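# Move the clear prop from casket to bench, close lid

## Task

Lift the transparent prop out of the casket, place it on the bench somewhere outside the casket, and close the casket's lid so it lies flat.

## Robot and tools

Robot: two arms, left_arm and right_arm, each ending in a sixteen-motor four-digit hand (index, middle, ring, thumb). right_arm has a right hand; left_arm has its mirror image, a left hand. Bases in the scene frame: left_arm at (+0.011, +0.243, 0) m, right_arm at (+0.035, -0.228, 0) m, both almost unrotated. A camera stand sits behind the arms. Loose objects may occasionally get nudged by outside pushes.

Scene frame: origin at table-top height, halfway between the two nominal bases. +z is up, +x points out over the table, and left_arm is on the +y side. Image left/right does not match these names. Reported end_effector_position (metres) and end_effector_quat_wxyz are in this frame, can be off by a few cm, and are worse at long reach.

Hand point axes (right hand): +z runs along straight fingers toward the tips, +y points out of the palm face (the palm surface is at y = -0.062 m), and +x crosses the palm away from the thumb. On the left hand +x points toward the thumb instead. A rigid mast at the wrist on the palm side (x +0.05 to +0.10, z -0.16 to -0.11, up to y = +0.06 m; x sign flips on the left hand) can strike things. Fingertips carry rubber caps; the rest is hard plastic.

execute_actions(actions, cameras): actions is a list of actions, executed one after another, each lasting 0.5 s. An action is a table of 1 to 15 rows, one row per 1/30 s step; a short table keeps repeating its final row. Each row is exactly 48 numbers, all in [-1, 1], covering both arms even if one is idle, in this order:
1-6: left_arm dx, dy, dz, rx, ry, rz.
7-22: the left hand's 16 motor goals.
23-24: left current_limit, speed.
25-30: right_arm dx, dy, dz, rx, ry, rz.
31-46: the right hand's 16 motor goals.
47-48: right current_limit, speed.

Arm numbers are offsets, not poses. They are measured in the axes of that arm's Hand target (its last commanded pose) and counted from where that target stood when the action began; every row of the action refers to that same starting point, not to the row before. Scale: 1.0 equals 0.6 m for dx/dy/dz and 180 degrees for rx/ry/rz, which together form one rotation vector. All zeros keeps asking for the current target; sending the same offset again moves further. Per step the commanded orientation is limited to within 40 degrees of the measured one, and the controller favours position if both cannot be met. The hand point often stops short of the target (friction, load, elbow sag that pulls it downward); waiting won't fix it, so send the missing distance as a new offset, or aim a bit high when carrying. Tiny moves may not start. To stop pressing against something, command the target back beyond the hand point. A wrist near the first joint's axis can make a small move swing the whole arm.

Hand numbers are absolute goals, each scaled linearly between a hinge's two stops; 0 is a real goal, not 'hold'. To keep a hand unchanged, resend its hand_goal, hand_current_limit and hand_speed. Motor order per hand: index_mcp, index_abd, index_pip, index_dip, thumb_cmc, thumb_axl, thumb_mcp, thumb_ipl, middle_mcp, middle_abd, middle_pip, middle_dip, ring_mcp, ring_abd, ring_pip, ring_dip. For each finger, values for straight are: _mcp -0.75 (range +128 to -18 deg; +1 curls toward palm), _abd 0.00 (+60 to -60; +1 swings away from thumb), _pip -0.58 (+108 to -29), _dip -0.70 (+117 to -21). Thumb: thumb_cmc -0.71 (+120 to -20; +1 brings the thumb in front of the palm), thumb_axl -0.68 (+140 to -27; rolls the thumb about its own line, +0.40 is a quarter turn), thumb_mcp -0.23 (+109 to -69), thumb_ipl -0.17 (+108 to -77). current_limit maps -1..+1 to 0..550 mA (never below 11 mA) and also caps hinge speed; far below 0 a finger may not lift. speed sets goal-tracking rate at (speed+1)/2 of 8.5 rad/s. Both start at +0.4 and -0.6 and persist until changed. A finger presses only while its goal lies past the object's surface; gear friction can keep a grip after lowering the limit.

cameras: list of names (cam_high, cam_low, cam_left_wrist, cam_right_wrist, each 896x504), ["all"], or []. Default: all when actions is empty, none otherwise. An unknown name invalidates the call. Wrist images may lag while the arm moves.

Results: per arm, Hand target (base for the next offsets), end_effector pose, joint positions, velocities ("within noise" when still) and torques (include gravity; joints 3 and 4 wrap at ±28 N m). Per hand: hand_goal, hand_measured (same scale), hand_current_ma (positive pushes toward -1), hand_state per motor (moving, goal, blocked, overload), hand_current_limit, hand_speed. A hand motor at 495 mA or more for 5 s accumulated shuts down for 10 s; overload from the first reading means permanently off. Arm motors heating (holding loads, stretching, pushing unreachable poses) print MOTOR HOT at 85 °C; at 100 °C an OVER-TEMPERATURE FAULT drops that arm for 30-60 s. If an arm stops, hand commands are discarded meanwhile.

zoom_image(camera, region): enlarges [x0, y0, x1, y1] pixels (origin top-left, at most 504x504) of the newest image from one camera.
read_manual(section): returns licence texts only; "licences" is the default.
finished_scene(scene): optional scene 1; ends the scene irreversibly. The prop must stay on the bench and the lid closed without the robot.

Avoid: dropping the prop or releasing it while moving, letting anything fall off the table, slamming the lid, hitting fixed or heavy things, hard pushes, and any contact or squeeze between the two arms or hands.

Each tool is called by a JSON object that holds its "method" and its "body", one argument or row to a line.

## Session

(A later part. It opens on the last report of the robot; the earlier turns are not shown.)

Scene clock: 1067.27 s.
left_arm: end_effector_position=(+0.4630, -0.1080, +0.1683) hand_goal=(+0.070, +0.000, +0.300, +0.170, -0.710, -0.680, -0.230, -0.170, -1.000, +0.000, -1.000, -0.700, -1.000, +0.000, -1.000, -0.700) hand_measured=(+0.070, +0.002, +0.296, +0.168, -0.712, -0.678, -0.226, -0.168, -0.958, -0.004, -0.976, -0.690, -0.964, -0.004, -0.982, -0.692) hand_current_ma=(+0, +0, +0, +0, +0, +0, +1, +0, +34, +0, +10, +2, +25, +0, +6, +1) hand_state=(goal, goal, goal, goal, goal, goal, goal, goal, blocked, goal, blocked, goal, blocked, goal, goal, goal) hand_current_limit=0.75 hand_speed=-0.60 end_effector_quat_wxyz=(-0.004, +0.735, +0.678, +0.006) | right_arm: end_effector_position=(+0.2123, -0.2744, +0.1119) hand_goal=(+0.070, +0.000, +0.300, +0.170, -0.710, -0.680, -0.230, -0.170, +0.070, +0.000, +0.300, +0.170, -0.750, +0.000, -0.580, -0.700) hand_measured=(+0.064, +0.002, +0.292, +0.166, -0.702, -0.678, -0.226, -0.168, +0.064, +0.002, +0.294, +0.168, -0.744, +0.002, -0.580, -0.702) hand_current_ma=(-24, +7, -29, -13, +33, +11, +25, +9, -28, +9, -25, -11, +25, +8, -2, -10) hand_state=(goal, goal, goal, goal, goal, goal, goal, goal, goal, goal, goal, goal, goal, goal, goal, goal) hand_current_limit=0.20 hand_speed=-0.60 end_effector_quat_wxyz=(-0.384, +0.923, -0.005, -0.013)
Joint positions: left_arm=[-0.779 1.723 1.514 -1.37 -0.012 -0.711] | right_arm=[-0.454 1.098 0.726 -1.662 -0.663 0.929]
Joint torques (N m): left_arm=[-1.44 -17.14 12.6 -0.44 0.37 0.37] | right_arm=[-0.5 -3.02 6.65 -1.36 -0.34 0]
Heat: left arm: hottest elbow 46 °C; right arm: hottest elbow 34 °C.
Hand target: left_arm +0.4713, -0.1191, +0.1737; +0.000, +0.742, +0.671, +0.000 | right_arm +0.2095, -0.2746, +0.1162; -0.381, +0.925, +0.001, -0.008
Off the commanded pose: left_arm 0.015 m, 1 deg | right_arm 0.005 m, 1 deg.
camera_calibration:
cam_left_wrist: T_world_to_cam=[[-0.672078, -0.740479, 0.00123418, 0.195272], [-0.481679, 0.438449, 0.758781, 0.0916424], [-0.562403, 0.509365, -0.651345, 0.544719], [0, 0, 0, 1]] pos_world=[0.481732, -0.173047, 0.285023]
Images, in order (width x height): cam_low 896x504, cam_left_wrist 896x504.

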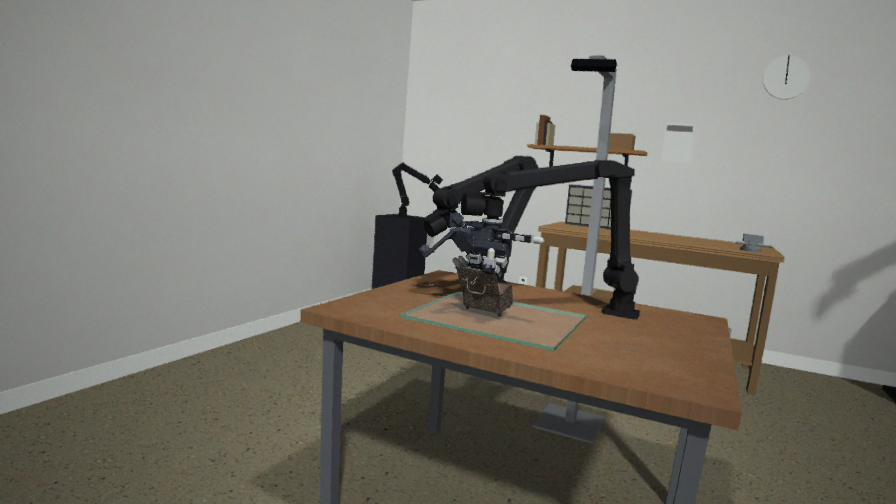

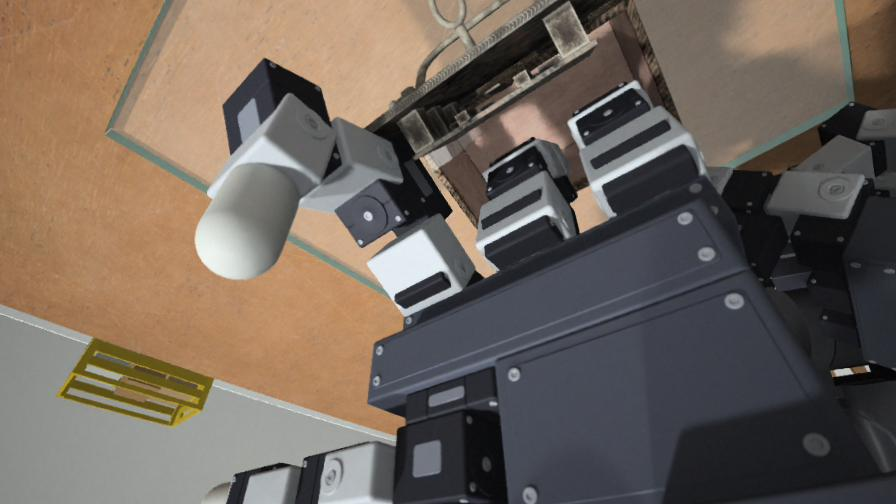

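{"method": "execute_actions", "body": {
  "actions": [
    [[-0.002,-0.03,0,0,0,0,0.07,0,0.3,0.17,-0.71,-0.68,-0.23,-0.17,-1,0,-1,-0.7,-1,0,-1,-0.7,0.75,-0.6,-0.025,0,0,0,0,0,0.07,0,0.3,0.17,-0.71,-0.68,-0.23,-0.17,0.07,0,0.3,0.17,-0.75,0,-0.58,-0.7,0.2,-0.6]],
    [[0,0,0,0,0,0,0.07,0,0.3,0.17,-0.71,-0.68,-0.23,-0.17,-1,0,-1,-0.7,-1,0,-1,-0.7,0.75,-0.6,0,-0.025,-0.105,0,0,0,0.07,0,0.3,0.17,-0.71,-0.68,-0.23,-0.17,0.07,0,0.3,0.17,-0.75,0,-0.58,-0.7,0.2,-0.6]],
    [[0,0,0,0,0,0,0.07,0,0.3,0.17,-0.71,-0.68,-0.23,-0.17,-1,0,-1,-0.7,-1,0,-1,-0.7,0.75,-0.6,0,0,0,0,0,0,0.07,0,0.3,0.17,-0.71,-0.68,-0.23,-0.17,0.07,0,0.3,0.17,-0.75,0,-0.58,-0.7,0.2,-0.6]]
  ],
  "cameras": ["cam_low","cam_left_wrist","cam_high","cam_right_wrist"]
}}

{"method": "zoom_image", "body": {
  "camera": "cam_low",
  "region": [430, 250, 530, 335]
}}

{"method": "zoom_image", "body": {
  "camera": "cam_left_wrist",
  "region": [340, 0, 700, 240]
}}

Scene clock: 1076.83 s.
left_arm: end_effector_position=(+0.4629, -0.1080, +0.1691) hand_goal=(+0.070, +0.000, +0.300, +0.170, -0.710, -0.680, -0.230, -0.170, -1.000, +0.000, -1.000, -0.700, -1.000, +0.000, -1.000, -0.700) hand_measured=(+0.070, +0.002, +0.296, +0.168, -0.712, -0.678, -0.226, -0.168, -0.958, -0.004, -0.976, -0.690, -0.964, -0.004, -0.982, -0.692) hand_current_ma=(+0, +0, +0, +0, +0, +0, +1, +0, +34, +0, +10, +2, +25, +0, +6, +1) hand_state=(goal, goal, goal, goal, goal, goal, goal, goal, blocked, goal, blocked, goal, blocked, goal, goal, goal) hand_current_limit=0.75 hand_speed=-0.60 end_effector_quat_wxyz=(-0.004, +0.735, +0.678, +0.006) | right_arm: end_effector_position=(+0.1840, -0.2994, +0.1445) hand_goal=(+0.070, +0.000, +0.300, +0.170, -0.710, -0.680, -0.230, -0.170, +0.070, +0.000, +0.300, +0.170, -0.750, +0.000, -0.580, -0.700) hand_measured=(+0.064, +0.002, +0.292, +0.166, -0.702, -0.678, -0.226, -0.168, +0.064, +0.002, +0.294, +0.168, -0.744, +0.002, -0.580, -0.702) hand_current_ma=(-24, +7, -29, -13, +33, +11, +25, +9, -28, +9, -25, -11, +25, +8, -2, -10) hand_state=(goal, goal, goal, goal, goal, goal, goal, goal, goal, goal, goal, goal, goal, goal, goal, goal) hand_current_limit=0.20 hand_speed=-0.60 end_effector_quat_wxyz=(-0.299, +0.953, -0.051, +0.004)
Joint positions: left_arm=[-0.779 1.721 1.514 -1.37 -0.012 -0.711] | right_arm=[-0.5 0.924 0.745 -1.696 -0.533 1.058]
Joint torques (N m): left_arm=[-3.6 -19.84 9.24 -0.09 0.37 0.14] | right_arm=[0.15 -1.67 12.27 -1.02 -0.22 0.28]
Heat: left arm: hottest elbow 48 °C; right arm: hottest elbow 34 °C.
Hand target: left_arm +0.4532, -0.1185, +0.1737; +0.000, +0.742, +0.671, +0.000 | right_arm +0.1956, -0.3085, +0.1717; -0.381, +0.925, +0.001, -0.008
Off the commanded pose: left_arm 0.015 m, 1 deg | right_arm 0.031 m, 12 deg.
joint sent to its limit (right arm) — joint 4 (wrist pitch), lower limit. The joint targets are off in position and orientation.
camera_calibration:
cam_left_wrist: T_world_to_cam=[[-0.672059, -0.740496, 0.00170518, 0.195138], [-0.482276, 0.439449, 0.757822, 0.0915113], [-0.561914, 0.508479, -0.652459, 0.54502], [0, 0, 0, 1]] pos_world=[0.481532, -0.172847, 0.285921]
cam_right_wrist: T_world_to_cam=[[-0.825719, -0.406888, -0.39068, 0.126625], [-0.461492, 0.089025, 0.882666, -0.0541889], [-0.324366, 0.90913, -0.261285, 0.495318], [0, 0, 0, 1]] pos_world=[0.240213, -0.393962, 0.22672]

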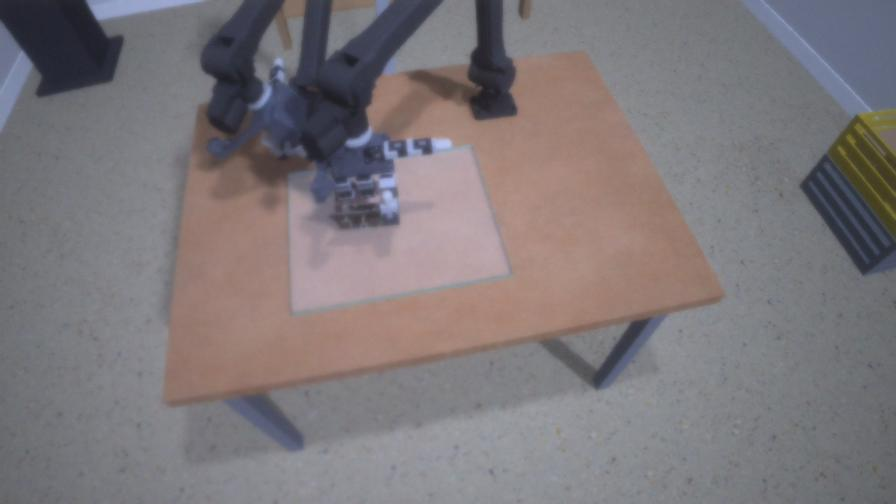

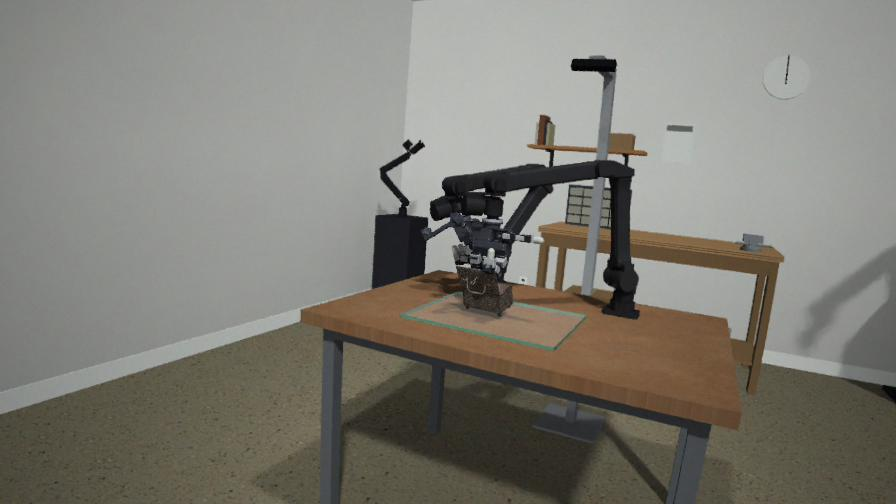

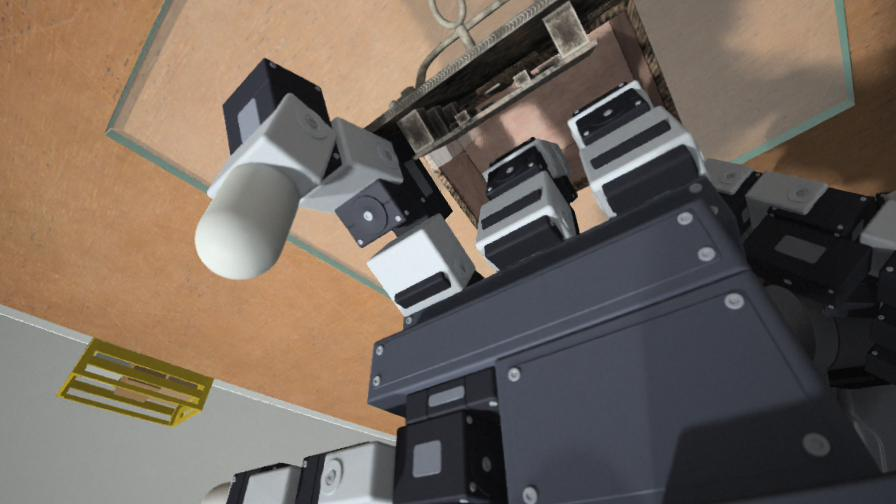

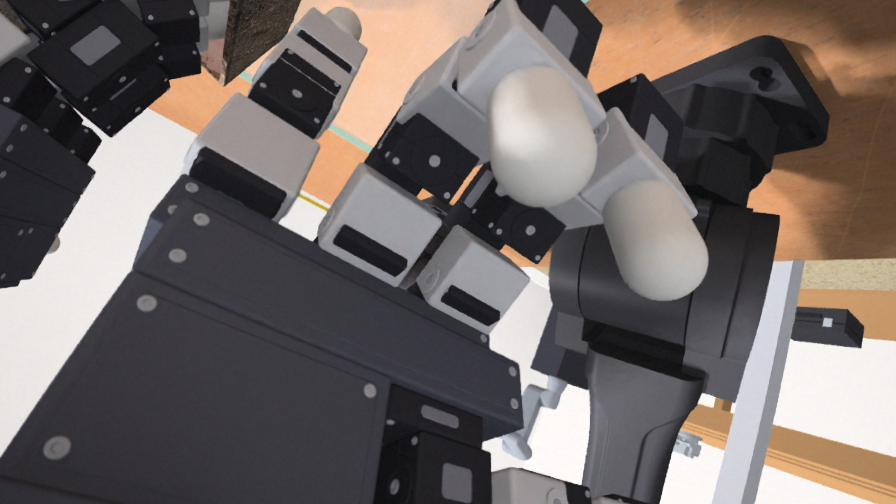

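Scaled by 5.040 from the camera's 896x504 image, which has a finer 1280x720 frame.

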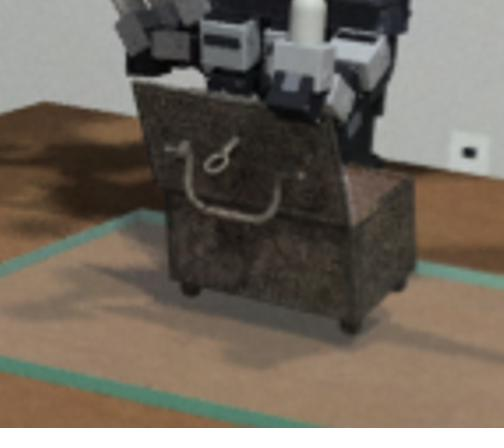

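Scaled by 1.400 from the camera's 896x504 image, which has a finer 1280x720 frame.

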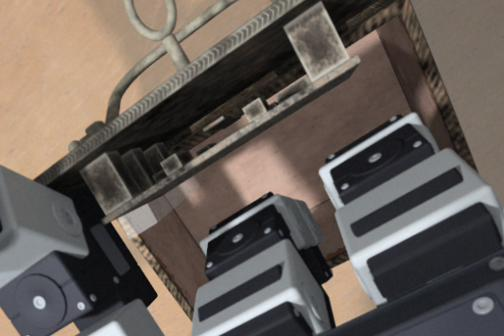

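{"method": "execute_actions", "body": {
  "actions": [
    [[0,0,0,0,0,0,0.07,0,0.3,0.17,-0.71,-0.68,-0.23,-0.17,-1,0,-1,-0.7,-1,0,-1,-0.7,0.75,-0.6,0,0,0,0,0,0,0.07,0,0.3,0.17,-0.71,-0.68,-0.23,-0.17,-1,0,-0.58,-0.7,0.07,0,0.3,0.17,0.2,-0.6]],
    [[0,0,0,0,0,0,0.07,0,0.3,0.17,-0.71,-0.68,-0.23,-0.17,-1,0,-1,-0.7,-1,0,-1,-0.7,0.75,-0.6,0,0.0654,0.01,0,0,0,0.07,0,0.3,0.17,-0.71,-0.68,-0.23,-0.17,-1,0,-0.58,-0.7,0.07,0,0.3,0.17,0.2,-0.6]],
    [[0,0,0,0,0,0,0.07,0,0.3,0.17,-0.71,-0.68,-0.23,-0.17,-1,0,-1,-0.7,-1,0,-1,-0.7,0.75,-0.6,0.1,0,0,0,0,0,0.07,0,0.3,0.17,-0.71,-0.68,-0.23,-0.17,-1,0,-0.58,-0.7,0.07,0,0.3,0.17,0.2,-0.6]]
  ],
  "cameras": ["cam_low","cam_left_wrist","cam_high"]
}}

{"method": "zoom_image", "body": {
  "camera": "cam_low",
  "region": [430, 230, 530, 335]
}}

{"method": "zoom_image", "body": {
  "camera": "cam_left_wrist",
  "region": [560, 0, 896, 300]
}}

Scene clock: 1083.10 s.
left_arm: end_effector_position=(+0.4629, -0.1080, +0.1691) hand_goal=(+0.070, +0.000, +0.300, +0.170, -0.710, -0.680, -0.230, -0.170, -1.000, +0.000, -1.000, -0.700, -1.000, +0.000, -1.000, -0.700) hand_measured=(+0.070, +0.002, +0.296, +0.168, -0.712, -0.678, -0.226, -0.168, -0.958, -0.004, -0.976, -0.690, -0.964, -0.004, -0.982, -0.692) hand_current_ma=(+0, +0, +0, +0, +0, +0, +1, +0, +34, +0, +10, +2, +25, +0, +6, +1) hand_state=(goal, goal, goal, goal, goal, goal, goal, goal, blocked, goal, blocked, goal, blocked, goal, goal, goal) hand_current_limit=0.75 hand_speed=-0.60 end_effector_quat_wxyz=(-0.004, +0.735, +0.678, +0.006) | right_arm: end_effector_position=(+0.2338, -0.3197, +0.1207) hand_goal=(+0.070, +0.000, +0.300, +0.170, -0.710, -0.680, -0.230, -0.170, -1.000, +0.000, -0.580, -0.700, +0.070, +0.000, +0.300, +0.170) hand_measured=(+0.064, +0.002, +0.292, +0.166, -0.702, -0.678, -0.226, -0.168, -0.978, +0.002, -0.574, -0.698, +0.062, +0.002, +0.292, +0.166) hand_current_ma=(-24, +7, -29, -12, +33, +11, +25, +9, +98, +8, +26, +12, -39, +8, -30, -12) hand_state=(goal, goal, goal, goal, goal, goal, goal, goal, blocked, goal, goal, goal, goal, goal, goal, goal) hand_current_limit=0.20 hand_speed=-0.60 end_effector_quat_wxyz=(-0.377, +0.926, -0.023, -0.027)
Joint positions: left_arm=[-0.779 1.721 1.514 -1.37 -0.012 -0.711] | right_arm=[-0.544 1.236 0.849 -1.706 -0.602 0.875]
Joint torques (N m): left_arm=[-3.49 -19.96 9.21 -0.08 0.37 0.14] | right_arm=[1.2 -3.55 11.17 -1.05 -0.72 0.01]
Heat: left arm: hottest elbow 48 °C; right arm: hottest elbow 35 °C.
Hand target: left_arm +0.4532, -0.1185, +0.1737; +0.000, +0.742, +0.671, +0.000 | right_arm +0.2553, -0.3316, +0.1389; -0.381, +0.925, +0.001, -0.008
Off the commanded pose: left_arm 0.015 m, 1 deg | right_arm 0.031 m, 4 deg.
joint sent to its limit (right arm) — joint 4 (wrist pitch), lower limit. The joint targets are off in position, not in orientation.
camera_calibration:
cam_left_wrist: T_world_to_cam=[[-0.672059, -0.740496, 0.00170518, 0.195138], [-0.482276, 0.439449, 0.757822, 0.0915113], [-0.561914, 0.508479, -0.652459, 0.54502], [0, 0, 0, 1]] pos_world=[0.481532, -0.172847, 0.285921]
Images, in order (width x height): cam_high 896x504, cam_low 896x504, cam_left_wrist 896x504.

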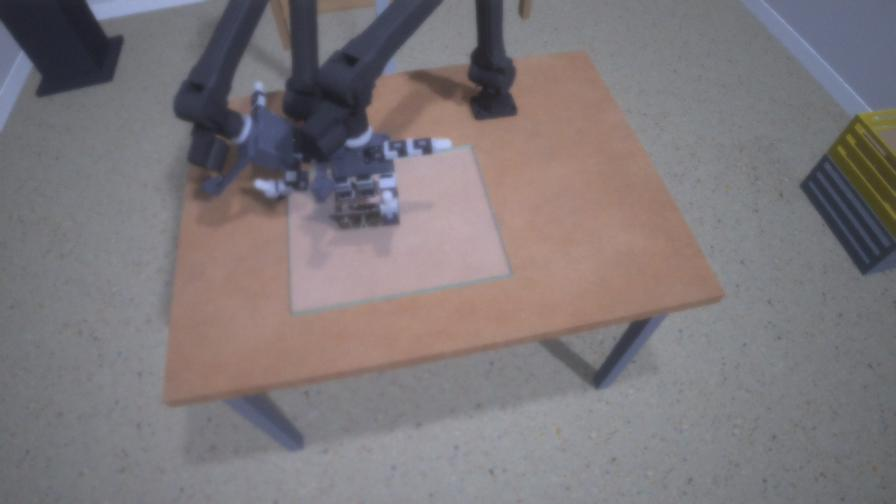

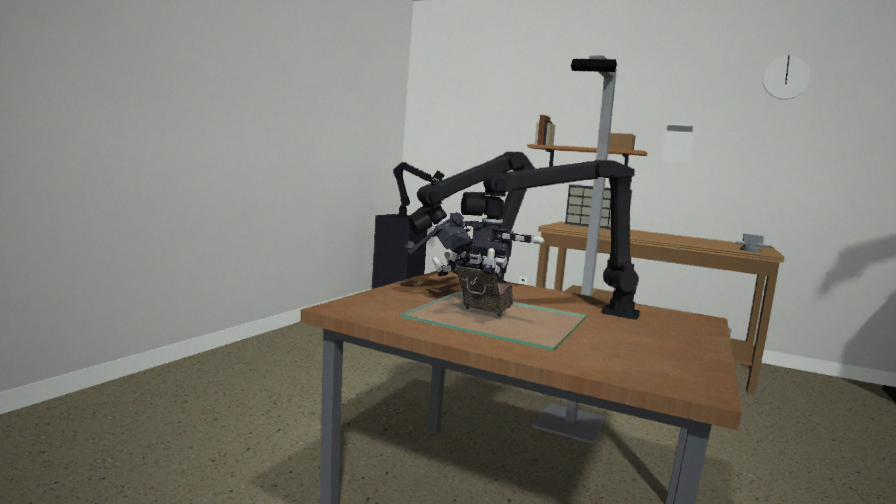

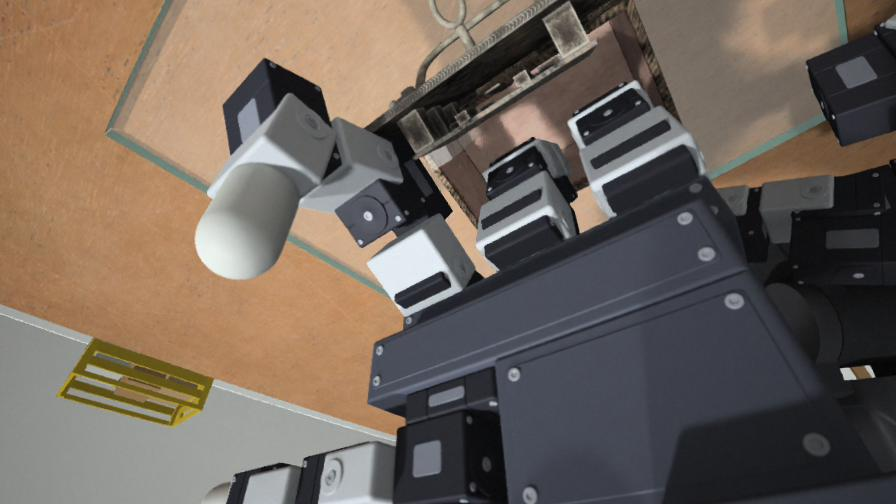

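Scaled by 4.800 from the camera's 896x504 image, which has a finer 1280x720 frame.

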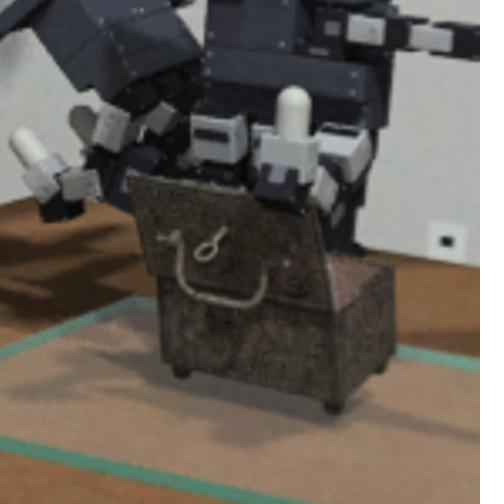

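Scaled by 1.500 from the camera's 896x504 image, which has a finer 1280x720 frame.

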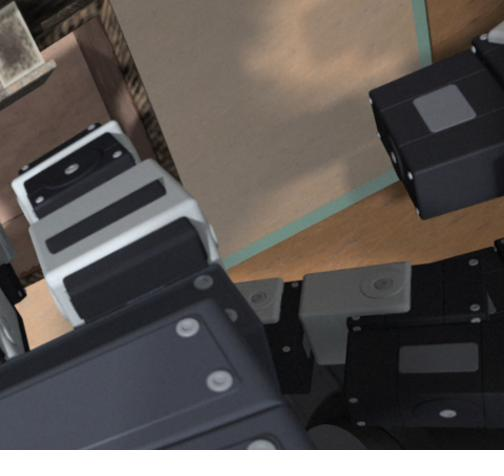

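{"method": "execute_actions", "body": {
  "actions": [
    [[0,0,0,0,0,0,0.07,0,0.3,0.17,-0.71,-0.68,-0.23,-0.17,-1,0,-1,-0.7,-1,0,-1,-0.7,0.75,-0.6,0.05,0,0,0,0,0,0.07,0,0.3,0.17,-0.71,-0.68,-0.23,-0.17,-1,0,-0.58,-0.7,0.07,0,0.3,0.17,0.2,-0.6]],
    [[0,0,0,0,0,0,0.07,0,0.3,0.17,-0.71,-0.68,-0.23,-0.17,-1,0,-1,-0.7,-1,0,-1,-0.7,0.75,-0.6,0,0,0,0,0,0,0.07,0,0.3,0.17,-0.71,-0.68,-0.23,-0.17,-1,0,-0.58,-0.7,0.07,0,0.3,0.17,0.2,-0.6]]
  ],
  "cameras": ["cam_low","cam_high"]
}}

{"method": "zoom_image", "body": {
  "camera": "cam_low",
  "region": [430, 230, 530, 335]
}}

{"method": "zoom_image", "body": {
  "camera": "cam_high",
  "region": [240, 90, 440, 250]
}}

Scene clock: 1093.57 s.
left_arm: end_effector_position=(+0.4629, -0.1080, +0.1691) hand_goal=(+0.070, +0.000, +0.300, +0.170, -0.710, -0.680, -0.230, -0.170, -1.000, +0.000, -1.000, -0.700, -1.000, +0.000, -1.000, -0.700) hand_measured=(+0.070, +0.002, +0.296, +0.168, -0.712, -0.678, -0.226, -0.168, -0.958, -0.004, -0.976, -0.690, -0.964, -0.004, -0.982, -0.692) hand_current_ma=(+0, +0, +0, +0, +0, +0, +1, +0, +34, +0, +10, +2, +25, +0, +6, +1) hand_state=(goal, goal, goal, goal, goal, goal, goal, goal, blocked, goal, blocked, goal, blocked, goal, goal, goal) hand_current_limit=0.75 hand_speed=-0.60 end_effector_quat_wxyz=(-0.004, +0.735, +0.678, +0.006) | right_arm: end_effector_position=(+0.2645, -0.3210, +0.1237) hand_goal=(+0.070, +0.000, +0.300, +0.170, -0.710, -0.680, -0.230, -0.170, -1.000, +0.000, -0.580, -0.700, +0.070, +0.000, +0.300, +0.170) hand_measured=(+0.064, +0.002, +0.292, +0.166, -0.702, -0.678, -0.226, -0.168, -0.978, +0.002, -0.574, -0.698, +0.062, +0.002, +0.292, +0.166) hand_current_ma=(-24, +7, -29, -12, +33, +11, +25, +9, +98, +8, +26, +12, -36, +8, -30, -12) hand_state=(goal, goal, goal, goal, goal, goal, goal, goal, blocked, goal, goal, goal, goal, goal, goal, goal) hand_current_limit=0.20 hand_speed=-0.60 end_effector_quat_wxyz=(-0.389, +0.921, -0.010, -0.027)
Joint positions: left_arm=[-0.779 1.721 1.514 -1.37 -0.012 -0.711] | right_arm=[-0.504 1.314 0.921 -1.706 -0.634 0.875]
Joint torques (N m): left_arm=[-3.49 -19.84 9.2 -0.08 0.37 0.14] | right_arm=[1.14 -3.72 11.02 -1.05 -0.72 0.11]
Heat: left arm: hottest elbow 48 °C; right arm: hottest elbow 35 °C.
Hand target: left_arm +0.4532, -0.1185, +0.1737; +0.000, +0.742, +0.671, +0.000 | right_arm +0.2853, -0.3314, +0.1385; -0.381, +0.925, +0.001, -0.008
Off the commanded pose: left_arm 0.015 m, 1 deg | right_arm 0.028 m, 3 deg.
joint sent to its limit (right arm) — joint 4 (wrist pitch), lower limit. The joint targets are off in position, not in orientation.
Images, in order (width x height): cam_high 896x504, cam_low 896x504.

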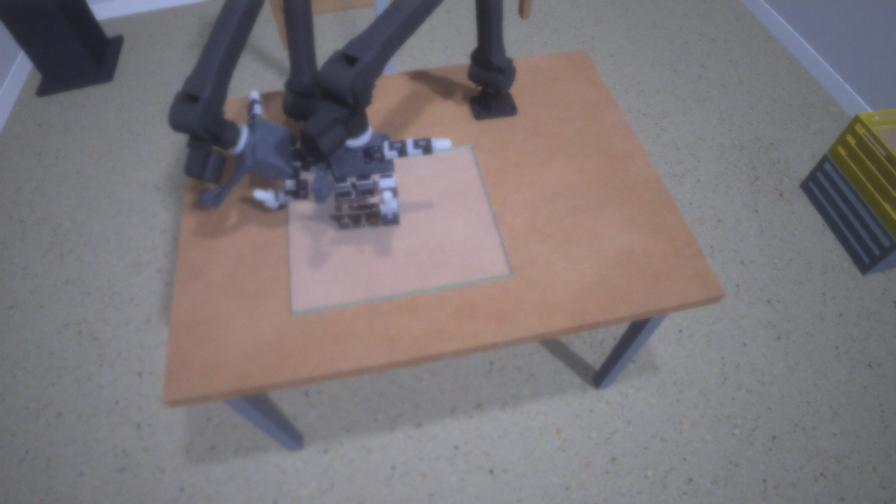

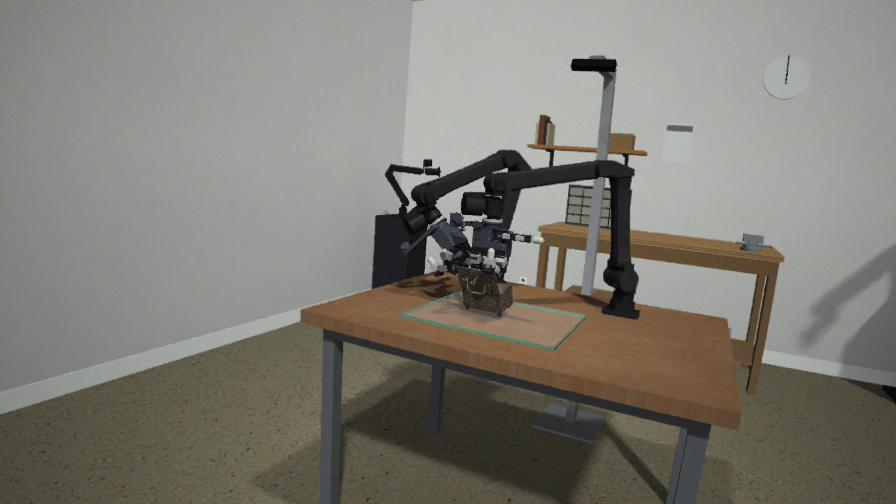

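Scaled by 4.800 from the camera's 896x504 image, which has a finer 1280x720 frame.

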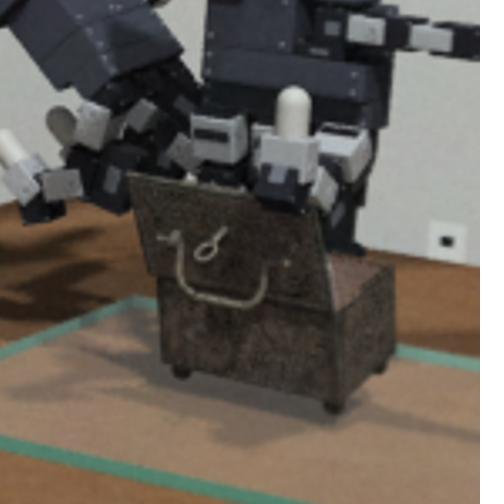

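Scaled by 2.520 from the camera's 896x504 image, which has a finer 1280x720 frame.

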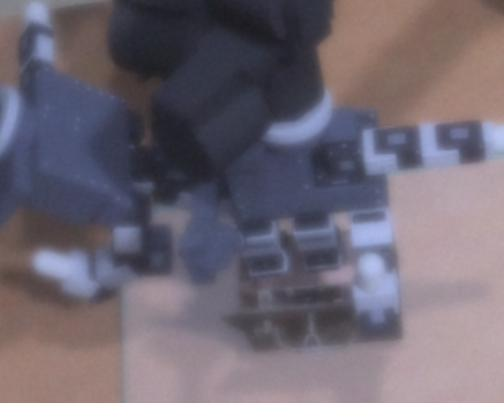

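{"method": "execute_actions", "body": {
  "actions": [
    [[0,0,0,0,0,0,0.07,0,0.3,0.17,-0.71,-0.68,-0.23,-0.17,-1,0,-1,-0.7,-1,0,-1,-0.7,0.75,-0.6,0.01,0.03,0.03,0,0,0,0.07,0,0.3,0.17,-0.71,-0.68,-0.23,-0.17,-1,0,-0.58,-0.7,0.07,0,0.3,0.17,0.3,-0.6]],
    [[0,0,0,0,0,0,0.07,0,0.3,0.17,-0.71,-0.68,-0.23,-0.17,-1,0,-1,-0.7,-1,0,-1,-0.7,0.75,-0.6,0,0.012,0.012,0,0,0,0.07,0,0.3,0.17,-0.71,-0.68,-0.23,-0.17,-1,0,-0.58,-0.7,0.07,0,0.3,0.17,0.3,-0.6]]
  ],
  "cameras": ["cam_low","cam_left_wrist"]
}}

{"method": "zoom_image", "body": {
  "camera": "cam_low",
  "region": [430, 230, 530, 335]
}}

Scene clock: 1097.03 s.
left_arm: end_effector_position=(+0.4629, -0.1080, +0.1691) hand_goal=(+0.070, +0.000, +0.300, +0.170, -0.710, -0.680, -0.230, -0.170, -1.000, +0.000, -1.000, -0.700, -1.000, +0.000, -1.000, -0.700) hand_measured=(+0.070, +0.002, +0.296, +0.168, -0.712, -0.678, -0.226, -0.168, -0.958, -0.004, -0.976, -0.690, -0.964, -0.004, -0.982, -0.692) hand_current_ma=(+0, +0, +0, +0, +0, +0, +1, +0, +34, +0, +10, +2, +25, +0, +6, +1) hand_state=(goal, goal, goal, goal, goal, goal, goal, goal, blocked, goal, blocked, goal, blocked, goal, goal, goal) hand_current_limit=0.75 hand_speed=-0.60 end_effector_quat_wxyz=(-0.004, +0.735, +0.678, +0.006) | right_arm: end_effector_position=(+0.2804, -0.3298, +0.1047) hand_goal=(+0.070, +0.000, +0.300, +0.170, -0.710, -0.680, -0.230, -0.170, -1.000, +0.000, -0.580, -0.700, +0.070, +0.000, +0.300, +0.170) hand_measured=(+0.064, +0.002, +0.292, +0.166, -0.702, -0.678, -0.226, -0.168, -1.000, -0.018, -0.590, -0.702, +0.062, +0.002, +0.292, +0.166) hand_current_ma=(-24, +7, -29, -12, +33, +11, +25, +9, +0, -67, -46, -4, -36, +8, -30, -12) hand_state=(goal, goal, goal, goal, goal, goal, goal, goal, goal, goal, goal, goal, goal, goal, goal, goal) hand_current_limit=0.30 hand_speed=-0.60 end_effector_quat_wxyz=(-0.385, +0.923, -0.007, -0.015)
Joint positions: left_arm=[-0.779 1.721 1.514 -1.37 -0.012 -0.711] | right_arm=[-0.506 1.365 0.921 -1.629 -0.639 0.875]
Joint torques (N m): left_arm=[-3.49 -19.78 9.21 -0.1 0.37 0.14] | right_arm=[1.32 -3.84 7.23 -0.14 -0.68 0.14]
Heat: left arm: hottest elbow 48 °C; right arm: hottest elbow 35 °C.
Hand target: left_arm +0.4532, -0.1185, +0.1737; +0.000, +0.742, +0.671, +0.000 | right_arm +0.2908, -0.3315, +0.1027; -0.381, +0.925, +0.001, -0.008
Off the commanded pose: left_arm 0.015 m, 1 deg | right_arm 0.011 m, 1 deg.
camera_calibration:
cam_left_wrist: T_world_to_cam=[[-0.672059, -0.740496, 0.00170518, 0.195138], [-0.482276, 0.439449, 0.757822, 0.0915113], [-0.561914, 0.508479, -0.652459, 0.54502], [0, 0, 0, 1]] pos_world=[0.481532, -0.172847, 0.285921]
Images, in order (width x height): cam_low 896x504, cam_left_wrist 896x504.

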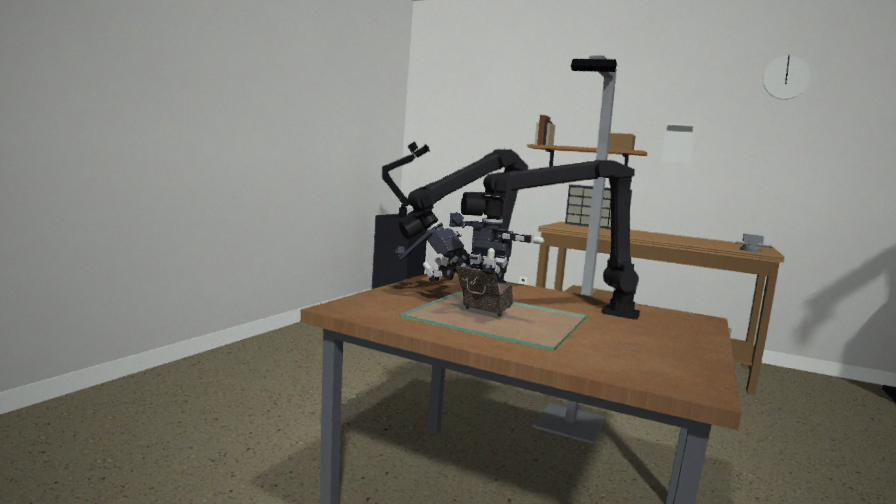

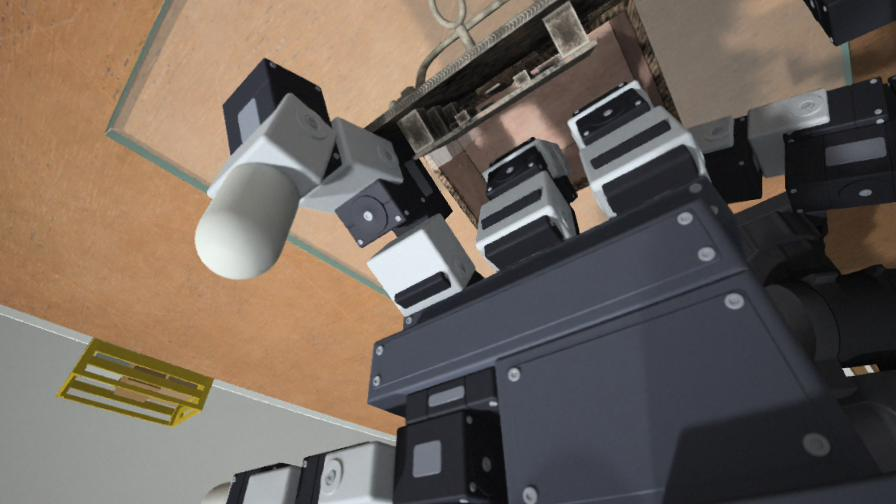

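Scaled by 4.800 from the camera's 896x504 image, which has a finer 1280x720 frame.

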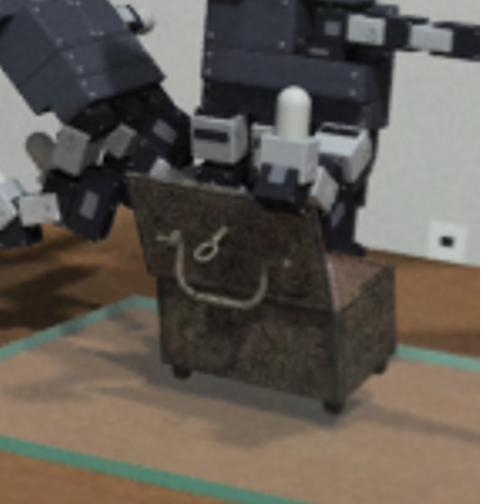

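{"method": "execute_actions", "body": {
  "actions": [
    [[0,0,0,0,0,0,0.07,0,0.3,0.17,-0.71,-0.68,-0.23,-0.17,-1,0,-1,-0.7,-1,0,-1,-0.7,0.75,-0.6,0,0.018,0.018,0,0,0,0.07,0,0.3,0.17,-0.71,-0.68,-0.23,-0.17,-1,0,-0.58,-0.7,0.07,0,0.3,0.17,0.5,-0.6]],
    [[0,0,0,0,0,0,0.07,0,0.3,0.17,-0.71,-0.68,-0.23,-0.17,-1,0,-1,-0.7,-1,0,-1,-0.7,0.75,-0.6,0,0.018,0.018,0,0,0,0.07,0,0.3,0.17,-0.71,-0.68,-0.23,-0.17,-1,0,-0.58,-0.7,0.07,0,0.3,0.17,0.5,-0.6]]
  ],
  "cameras": ["cam_low"]
}}

{"method": "zoom_image", "body": {
  "camera": "cam_low",
  "region": [430, 230, 530, 335]
}}

Scene clock: 1100.67 s.
left_arm: end_effector_position=(+0.4629, -0.1080, +0.1691) hand_goal=(+0.070, +0.000, +0.300, +0.170, -0.710, -0.680, -0.230, -0.170, -1.000, +0.000, -1.000, -0.700, -1.000, +0.000, -1.000, -0.700) hand_measured=(+0.070, +0.002, +0.296, +0.168, -0.712, -0.678, -0.226, -0.168, -0.958, -0.004, -0.976, -0.690, -0.964, -0.004, -0.982, -0.692) hand_current_ma=(+0, +0, +0, +0, +0, +0, +1, +0, +34, +0, +10, +2, +25, +0, +6, +1) hand_state=(goal, goal, goal, goal, goal, goal, goal, goal, blocked, goal, blocked, goal, blocked, goal, goal, goal) hand_current_limit=0.75 hand_speed=-0.60 end_effector_quat_wxyz=(-0.004, +0.735, +0.678, +0.006) | right_arm: end_effector_position=(+0.2848, -0.3302, +0.0942) hand_goal=(+0.070, +0.000, +0.300, +0.170, -0.710, -0.680, -0.230, -0.170, -1.000, +0.000, -0.580, -0.700, +0.070, +0.000, +0.300, +0.170) hand_measured=(+0.064, +0.002, +0.292, +0.166, -0.702, -0.678, -0.226, -0.168, -1.002, -0.062, -0.666, -0.720, +0.062, +0.002, +0.292, +0.166) hand_current_ma=(-24, +7, -29, -12, +33, +11, +25, +9, -5, -249, -402, -83, -36, +8, -30, -12) hand_state=(goal, goal, goal, goal, goal, goal, goal, goal, goal, blocked, blocked, goal, goal, goal, goal, goal) hand_current_limit=0.50 hand_speed=-0.60 end_effector_quat_wxyz=(-0.387, +0.922, -0.008, -0.005)
Joint positions: left_arm=[-0.779 1.721 1.514 -1.37 -0.012 -0.711] | right_arm=[-0.509 1.379 0.906 -1.587 -0.654 0.875]
Joint torques (N m): left_arm=[-3.6 -19.84 9.2 -0.1 0.37 0.15] | right_arm=[1.08 -2.14 4.57 1.35 -0.02 0.12]
Heat: left arm: hottest elbow 47 °C; right arm: hottest elbow 35 °C.
Hand target: left_arm +0.4532, -0.1185, +0.1737; +0.000, +0.742, +0.671, +0.000 | right_arm +0.2903, -0.3316, +0.0722; -0.381, +0.925, +0.001, -0.008
Off the commanded pose: left_arm 0.015 m, 1 deg | right_arm 0.023 m, 1 deg.
Images, in order (width x height): cam_low 896x504.

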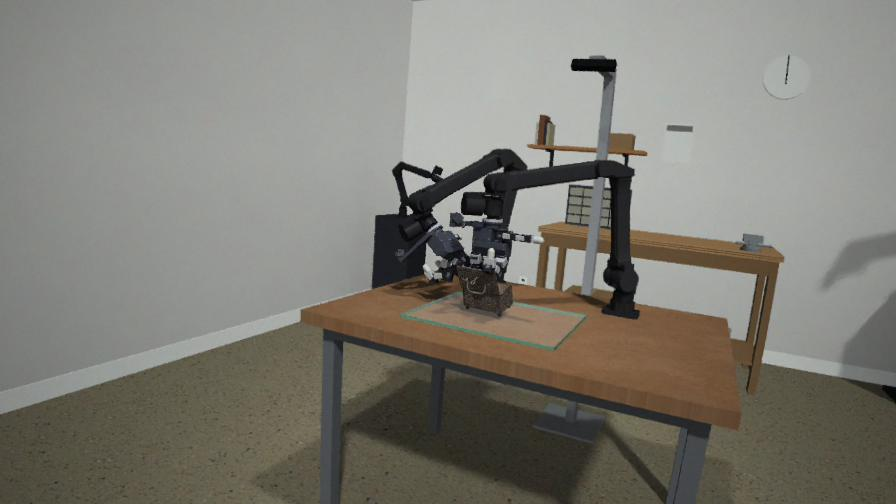

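Scaled by 4.800 from the camera's 896x504 image, which has a finer 1280x720 frame.

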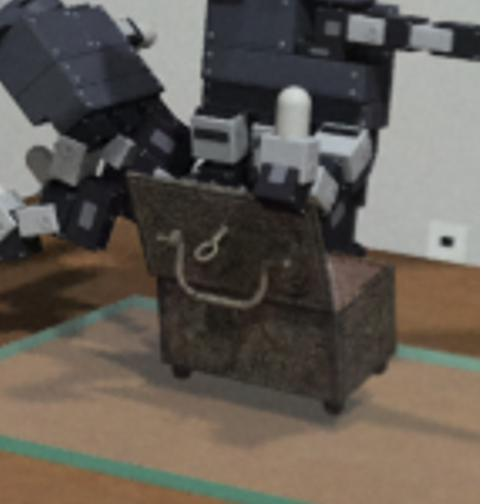

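{"method": "execute_actions", "body": {
  "actions": [
    [[0,0.01,-0.06,0,0,0,0.07,0,0.3,0.17,-0.71,-0.68,-0.23,-0.17,-1,0,-1,-0.7,-1,0,-1,-0.7,0.75,-0.6,0,-0.006,-0.006,0,0,0,0.07,0,0.3,0.17,-0.71,-0.68,-0.23,-0.17,-1,0,-0.58,-0.7,0.07,0,0.3,0.17,0.5,-0.6]],
    [[0,0,-0.06,0,0,0,0.07,0,0.3,0.17,-0.71,-0.68,-0.23,-0.17,-1,0,-1,-0.7,-1,0,-1,-0.7,0.75,-0.6,0,0,0,0,0,0,0.07,0,0.3,0.17,-0.71,-0.68,-0.23,-0.17,-1,0,-0.58,-0.7,0.07,0,0.3,0.17,0.5,-0.6]]
  ],
  "cameras": ["cam_low","cam_left_wrist"]
}}

{"method": "zoom_image", "body": {
  "camera": "cam_low",
  "region": [430, 230, 530, 335]
}}

{"method": "zoom_image", "body": {
  "camera": "cam_left_wrist",
  "region": [340, 0, 700, 240]
}}

Scene clock: 1104.33 s.
left_arm: end_effector_position=(+0.4521, -0.1080, +0.2252) hand_goal=(+0.070, +0.000, +0.300, +0.170, -0.710, -0.680, -0.230, -0.170, -1.000, +0.000, -1.000, -0.700, -1.000, +0.000, -1.000, -0.700) hand_measured=(+0.056, +0.004, +0.296, +0.168, -0.712, -0.678, -0.226, -0.168, -0.988, +0.004, -0.992, -0.696, -0.986, +0.004, -0.992, -0.696) hand_current_ma=(-4, +0, +0, +0, +0, +0, +1, +0, +3, +0, +1, +0, +4, +0, +1, +0) hand_state=(goal, goal, goal, goal, goal, goal, goal, goal, goal, goal, goal, goal, goal, goal, goal, goal) hand_current_limit=0.75 hand_speed=-0.60 end_effector_quat_wxyz=(-0.019, +0.738, +0.674, +0.001) | right_arm: end_effector_position=(+0.2766, -0.3271, +0.0860) hand_goal=(+0.070, +0.000, +0.300, +0.170, -0.710, -0.680, -0.230, -0.170, -1.000, +0.000, -0.580, -0.700, +0.070, +0.000, +0.300, +0.170) hand_measured=(+0.064, +0.002, +0.292, +0.166, -0.702, -0.678, -0.226, -0.168, -1.000, -0.108, -0.666, -0.720, +0.062, +0.002, +0.292, +0.166) hand_current_ma=(-24, +7, -29, -12, +33, +11, +25, +9, -4, -413, -402, -83, -35, +8, -30, -12) hand_state=(goal, goal, goal, goal, goal, goal, goal, goal, goal, blocked, blocked, goal, goal, goal, goal, goal) hand_current_limit=0.50 hand_speed=-0.60 end_effector_quat_wxyz=(-0.391, +0.920, -0.011, -0.021)
Joint positions: left_arm=[-0.79 1.7 1.639 -1.549 -0.002 -0.711] | right_arm=[-0.508 1.392 0.888 -1.587 -0.643 0.874]
Joint torques (N m): left_arm=[-2.78 -18.78 13.35 -0.44 -0.03 0.21] | right_arm=[1.2 -3.49 6.43 0.85 -0.48 0.13]
Heat: left arm: hottest elbow 47 °C; right arm: hottest elbow 35 °C.
Hand target: left_arm +0.4592, -0.1191, +0.2457; +0.000, +0.742, +0.671, +0.000 | right_arm +0.2904, -0.3316, +0.0773; -0.381, +0.925, +0.001, -0.008
Off the commanded pose: left_arm 0.024 m, 2 deg | right_arm 0.017 m, 2 deg.
camera_calibration:
cam_left_wrist: T_world_to_cam=[[-0.679656, -0.73347, 0.0094665, 0.190238], [-0.455275, 0.431921, 0.778569, 0.0260588], [-0.575145, 0.524849, -0.627488, 0.577743], [0, 0, 0, 1]] pos_world=[0.473447, -0.174949, 0.340438]
Images, in order (width x height): cam_low 896x504, cam_left_wrist 896x504.

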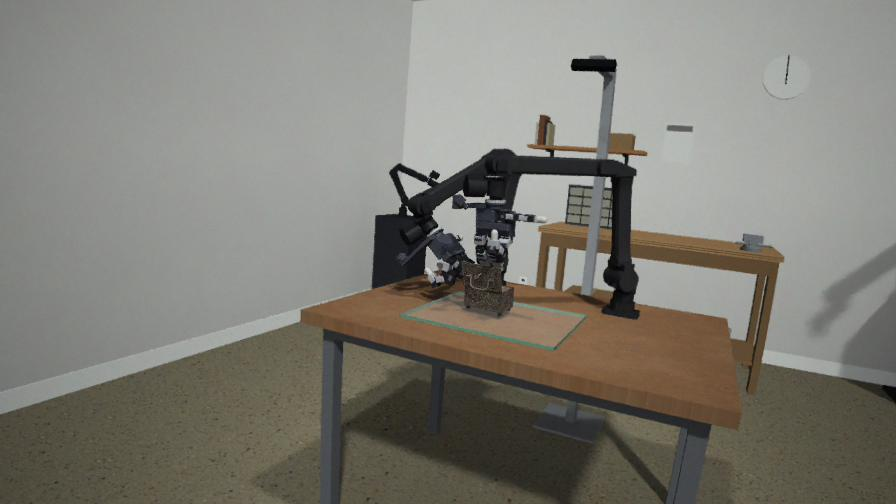

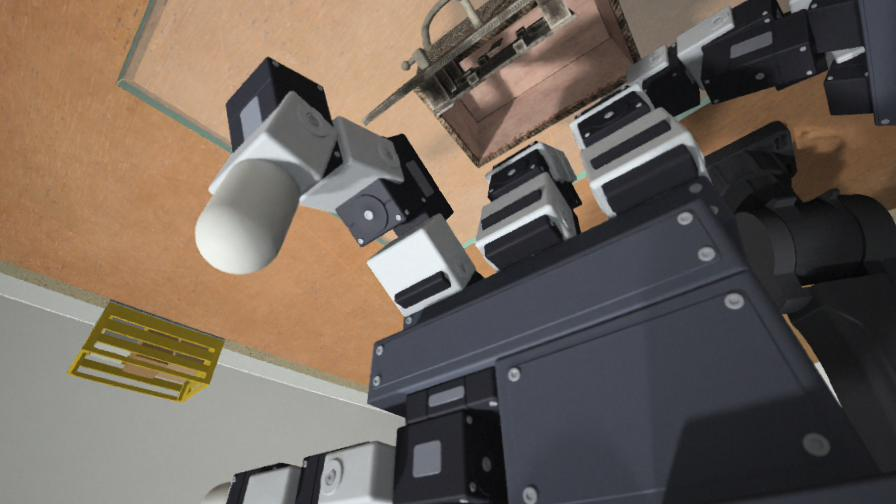

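Scaled by 4.800 from the camera's 896x504 image, which has a finer 1280x720 frame.

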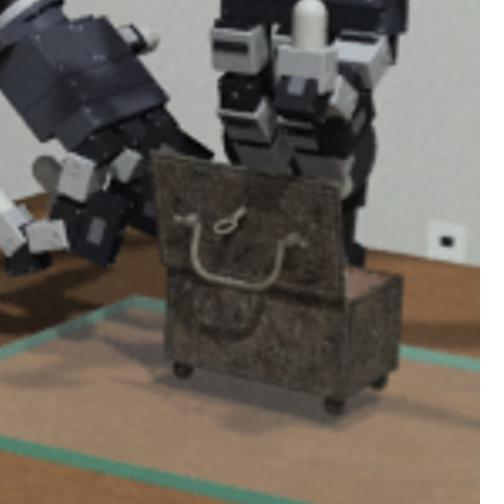

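Scaled by 1.400 from the camera's 896x504 image, which has a finer 1280x720 frame.

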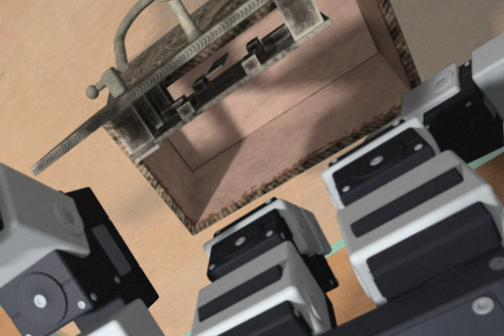

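{"method": "execute_actions", "body": {
  "actions": [
    [[0,0,0,0,0,0,0.07,0,0.3,0.17,-0.71,-0.68,-0.23,-0.17,-1,0,-1,-0.7,-1,0,-1,-0.7,0.75,-0.6,-0.015,-0.012,-0.012,0,0,0,0.07,0,0.3,0.17,-0.71,-0.68,-0.23,-0.17,-1,0,-0.58,-0.7,0.07,0,0.3,0.17,0.5,-0.6]]
  ],
  "cameras": ["cam_low"]
}}

{"method": "zoom_image", "body": {
  "camera": "cam_low",
  "region": [430, 230, 530, 335]
}}

Scene clock: 1107.30 s.
left_arm: end_effector_position=(+0.4521, -0.1080, +0.2252) hand_goal=(+0.070, +0.000, +0.300, +0.170, -0.710, -0.680, -0.230, -0.170, -1.000, +0.000, -1.000, -0.700, -1.000, +0.000, -1.000, -0.700) hand_measured=(+0.056, +0.004, +0.296, +0.168, -0.712, -0.678, -0.226, -0.168, -0.988, +0.004, -0.992, -0.696, -0.986, +0.004, -0.992, -0.696) hand_current_ma=(-4, +0, +0, +0, +0, +0, +1, +0, +3, +0, +1, +0, +4, +0, +1, +0) hand_state=(goal, goal, goal, goal, goal, goal, goal, goal, goal, goal, goal, goal, goal, goal, goal, goal) hand_current_limit=0.75 hand_speed=-0.60 end_effector_quat_wxyz=(-0.019, +0.738, +0.674, +0.001) | right_arm: end_effector_position=(+0.2764, -0.3264, +0.0859) hand_goal=(+0.070, +0.000, +0.300, +0.170, -0.710, -0.680, -0.230, -0.170, -1.000, +0.000, -0.580, -0.700, +0.070, +0.000, +0.300, +0.170) hand_measured=(+0.064, +0.002, +0.292, +0.166, -0.702, -0.678, -0.226, -0.168, -1.000, -0.108, -0.646, -0.720, +0.062, +0.002, +0.292, +0.166) hand_current_ma=(-24, +7, -29, -12, +33, +11, +25, +9, -2, -413, -307, -83, -35, +8, -30, -12) hand_state=(goal, goal, goal, goal, goal, goal, goal, goal, goal, blocked, blocked, goal, goal, goal, goal, goal) hand_current_limit=0.50 hand_speed=-0.60 end_effector_quat_wxyz=(-0.389, +0.921, -0.003, -0.024)
Joint positions: left_arm=[-0.79 1.7 1.639 -1.549 -0.002 -0.711] | right_arm=[-0.501 1.392 0.888 -1.591 -0.636 0.863]
Joint torques (N m): left_arm=[-2.9 -18.55 13.34 -0.44 -0.03 0.21] | right_arm=[-0.15 -5.77 6.24 -0.32 -0.51 0.1]
Heat: left arm: hottest elbow 47 °C; right arm: hottest elbow 35 °C.
Hand target: left_arm +0.4592, -0.1191, +0.2457; +0.000, +0.742, +0.671, +0.000 | right_arm +0.2815, -0.3316, +0.0876; -0.381, +0.925, +0.001, -0.008
Off the commanded pose: left_arm 0.024 m, 2 deg | right_arm 0.008 m, 2 deg.
Images, in order (width x height): cam_low 896x504.

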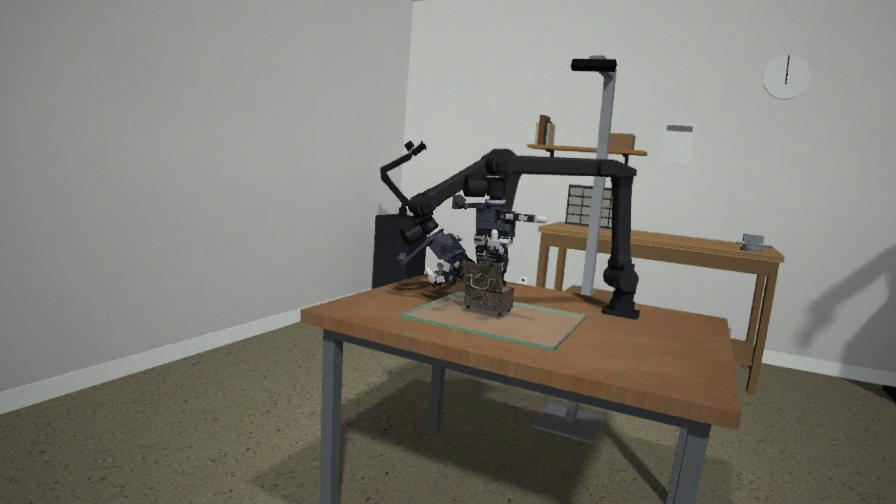

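Scaled by 4.800 from the camera's 896x504 image, which has a finer 1280x720 frame.

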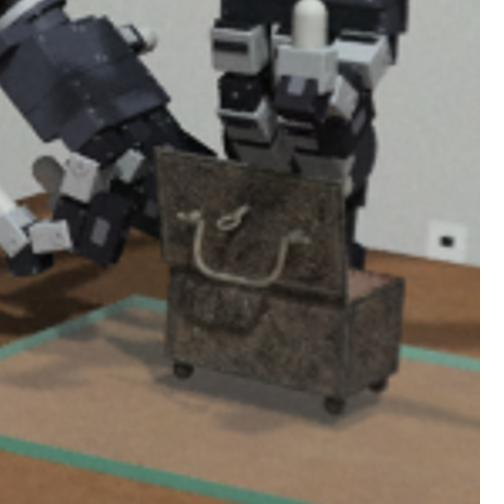

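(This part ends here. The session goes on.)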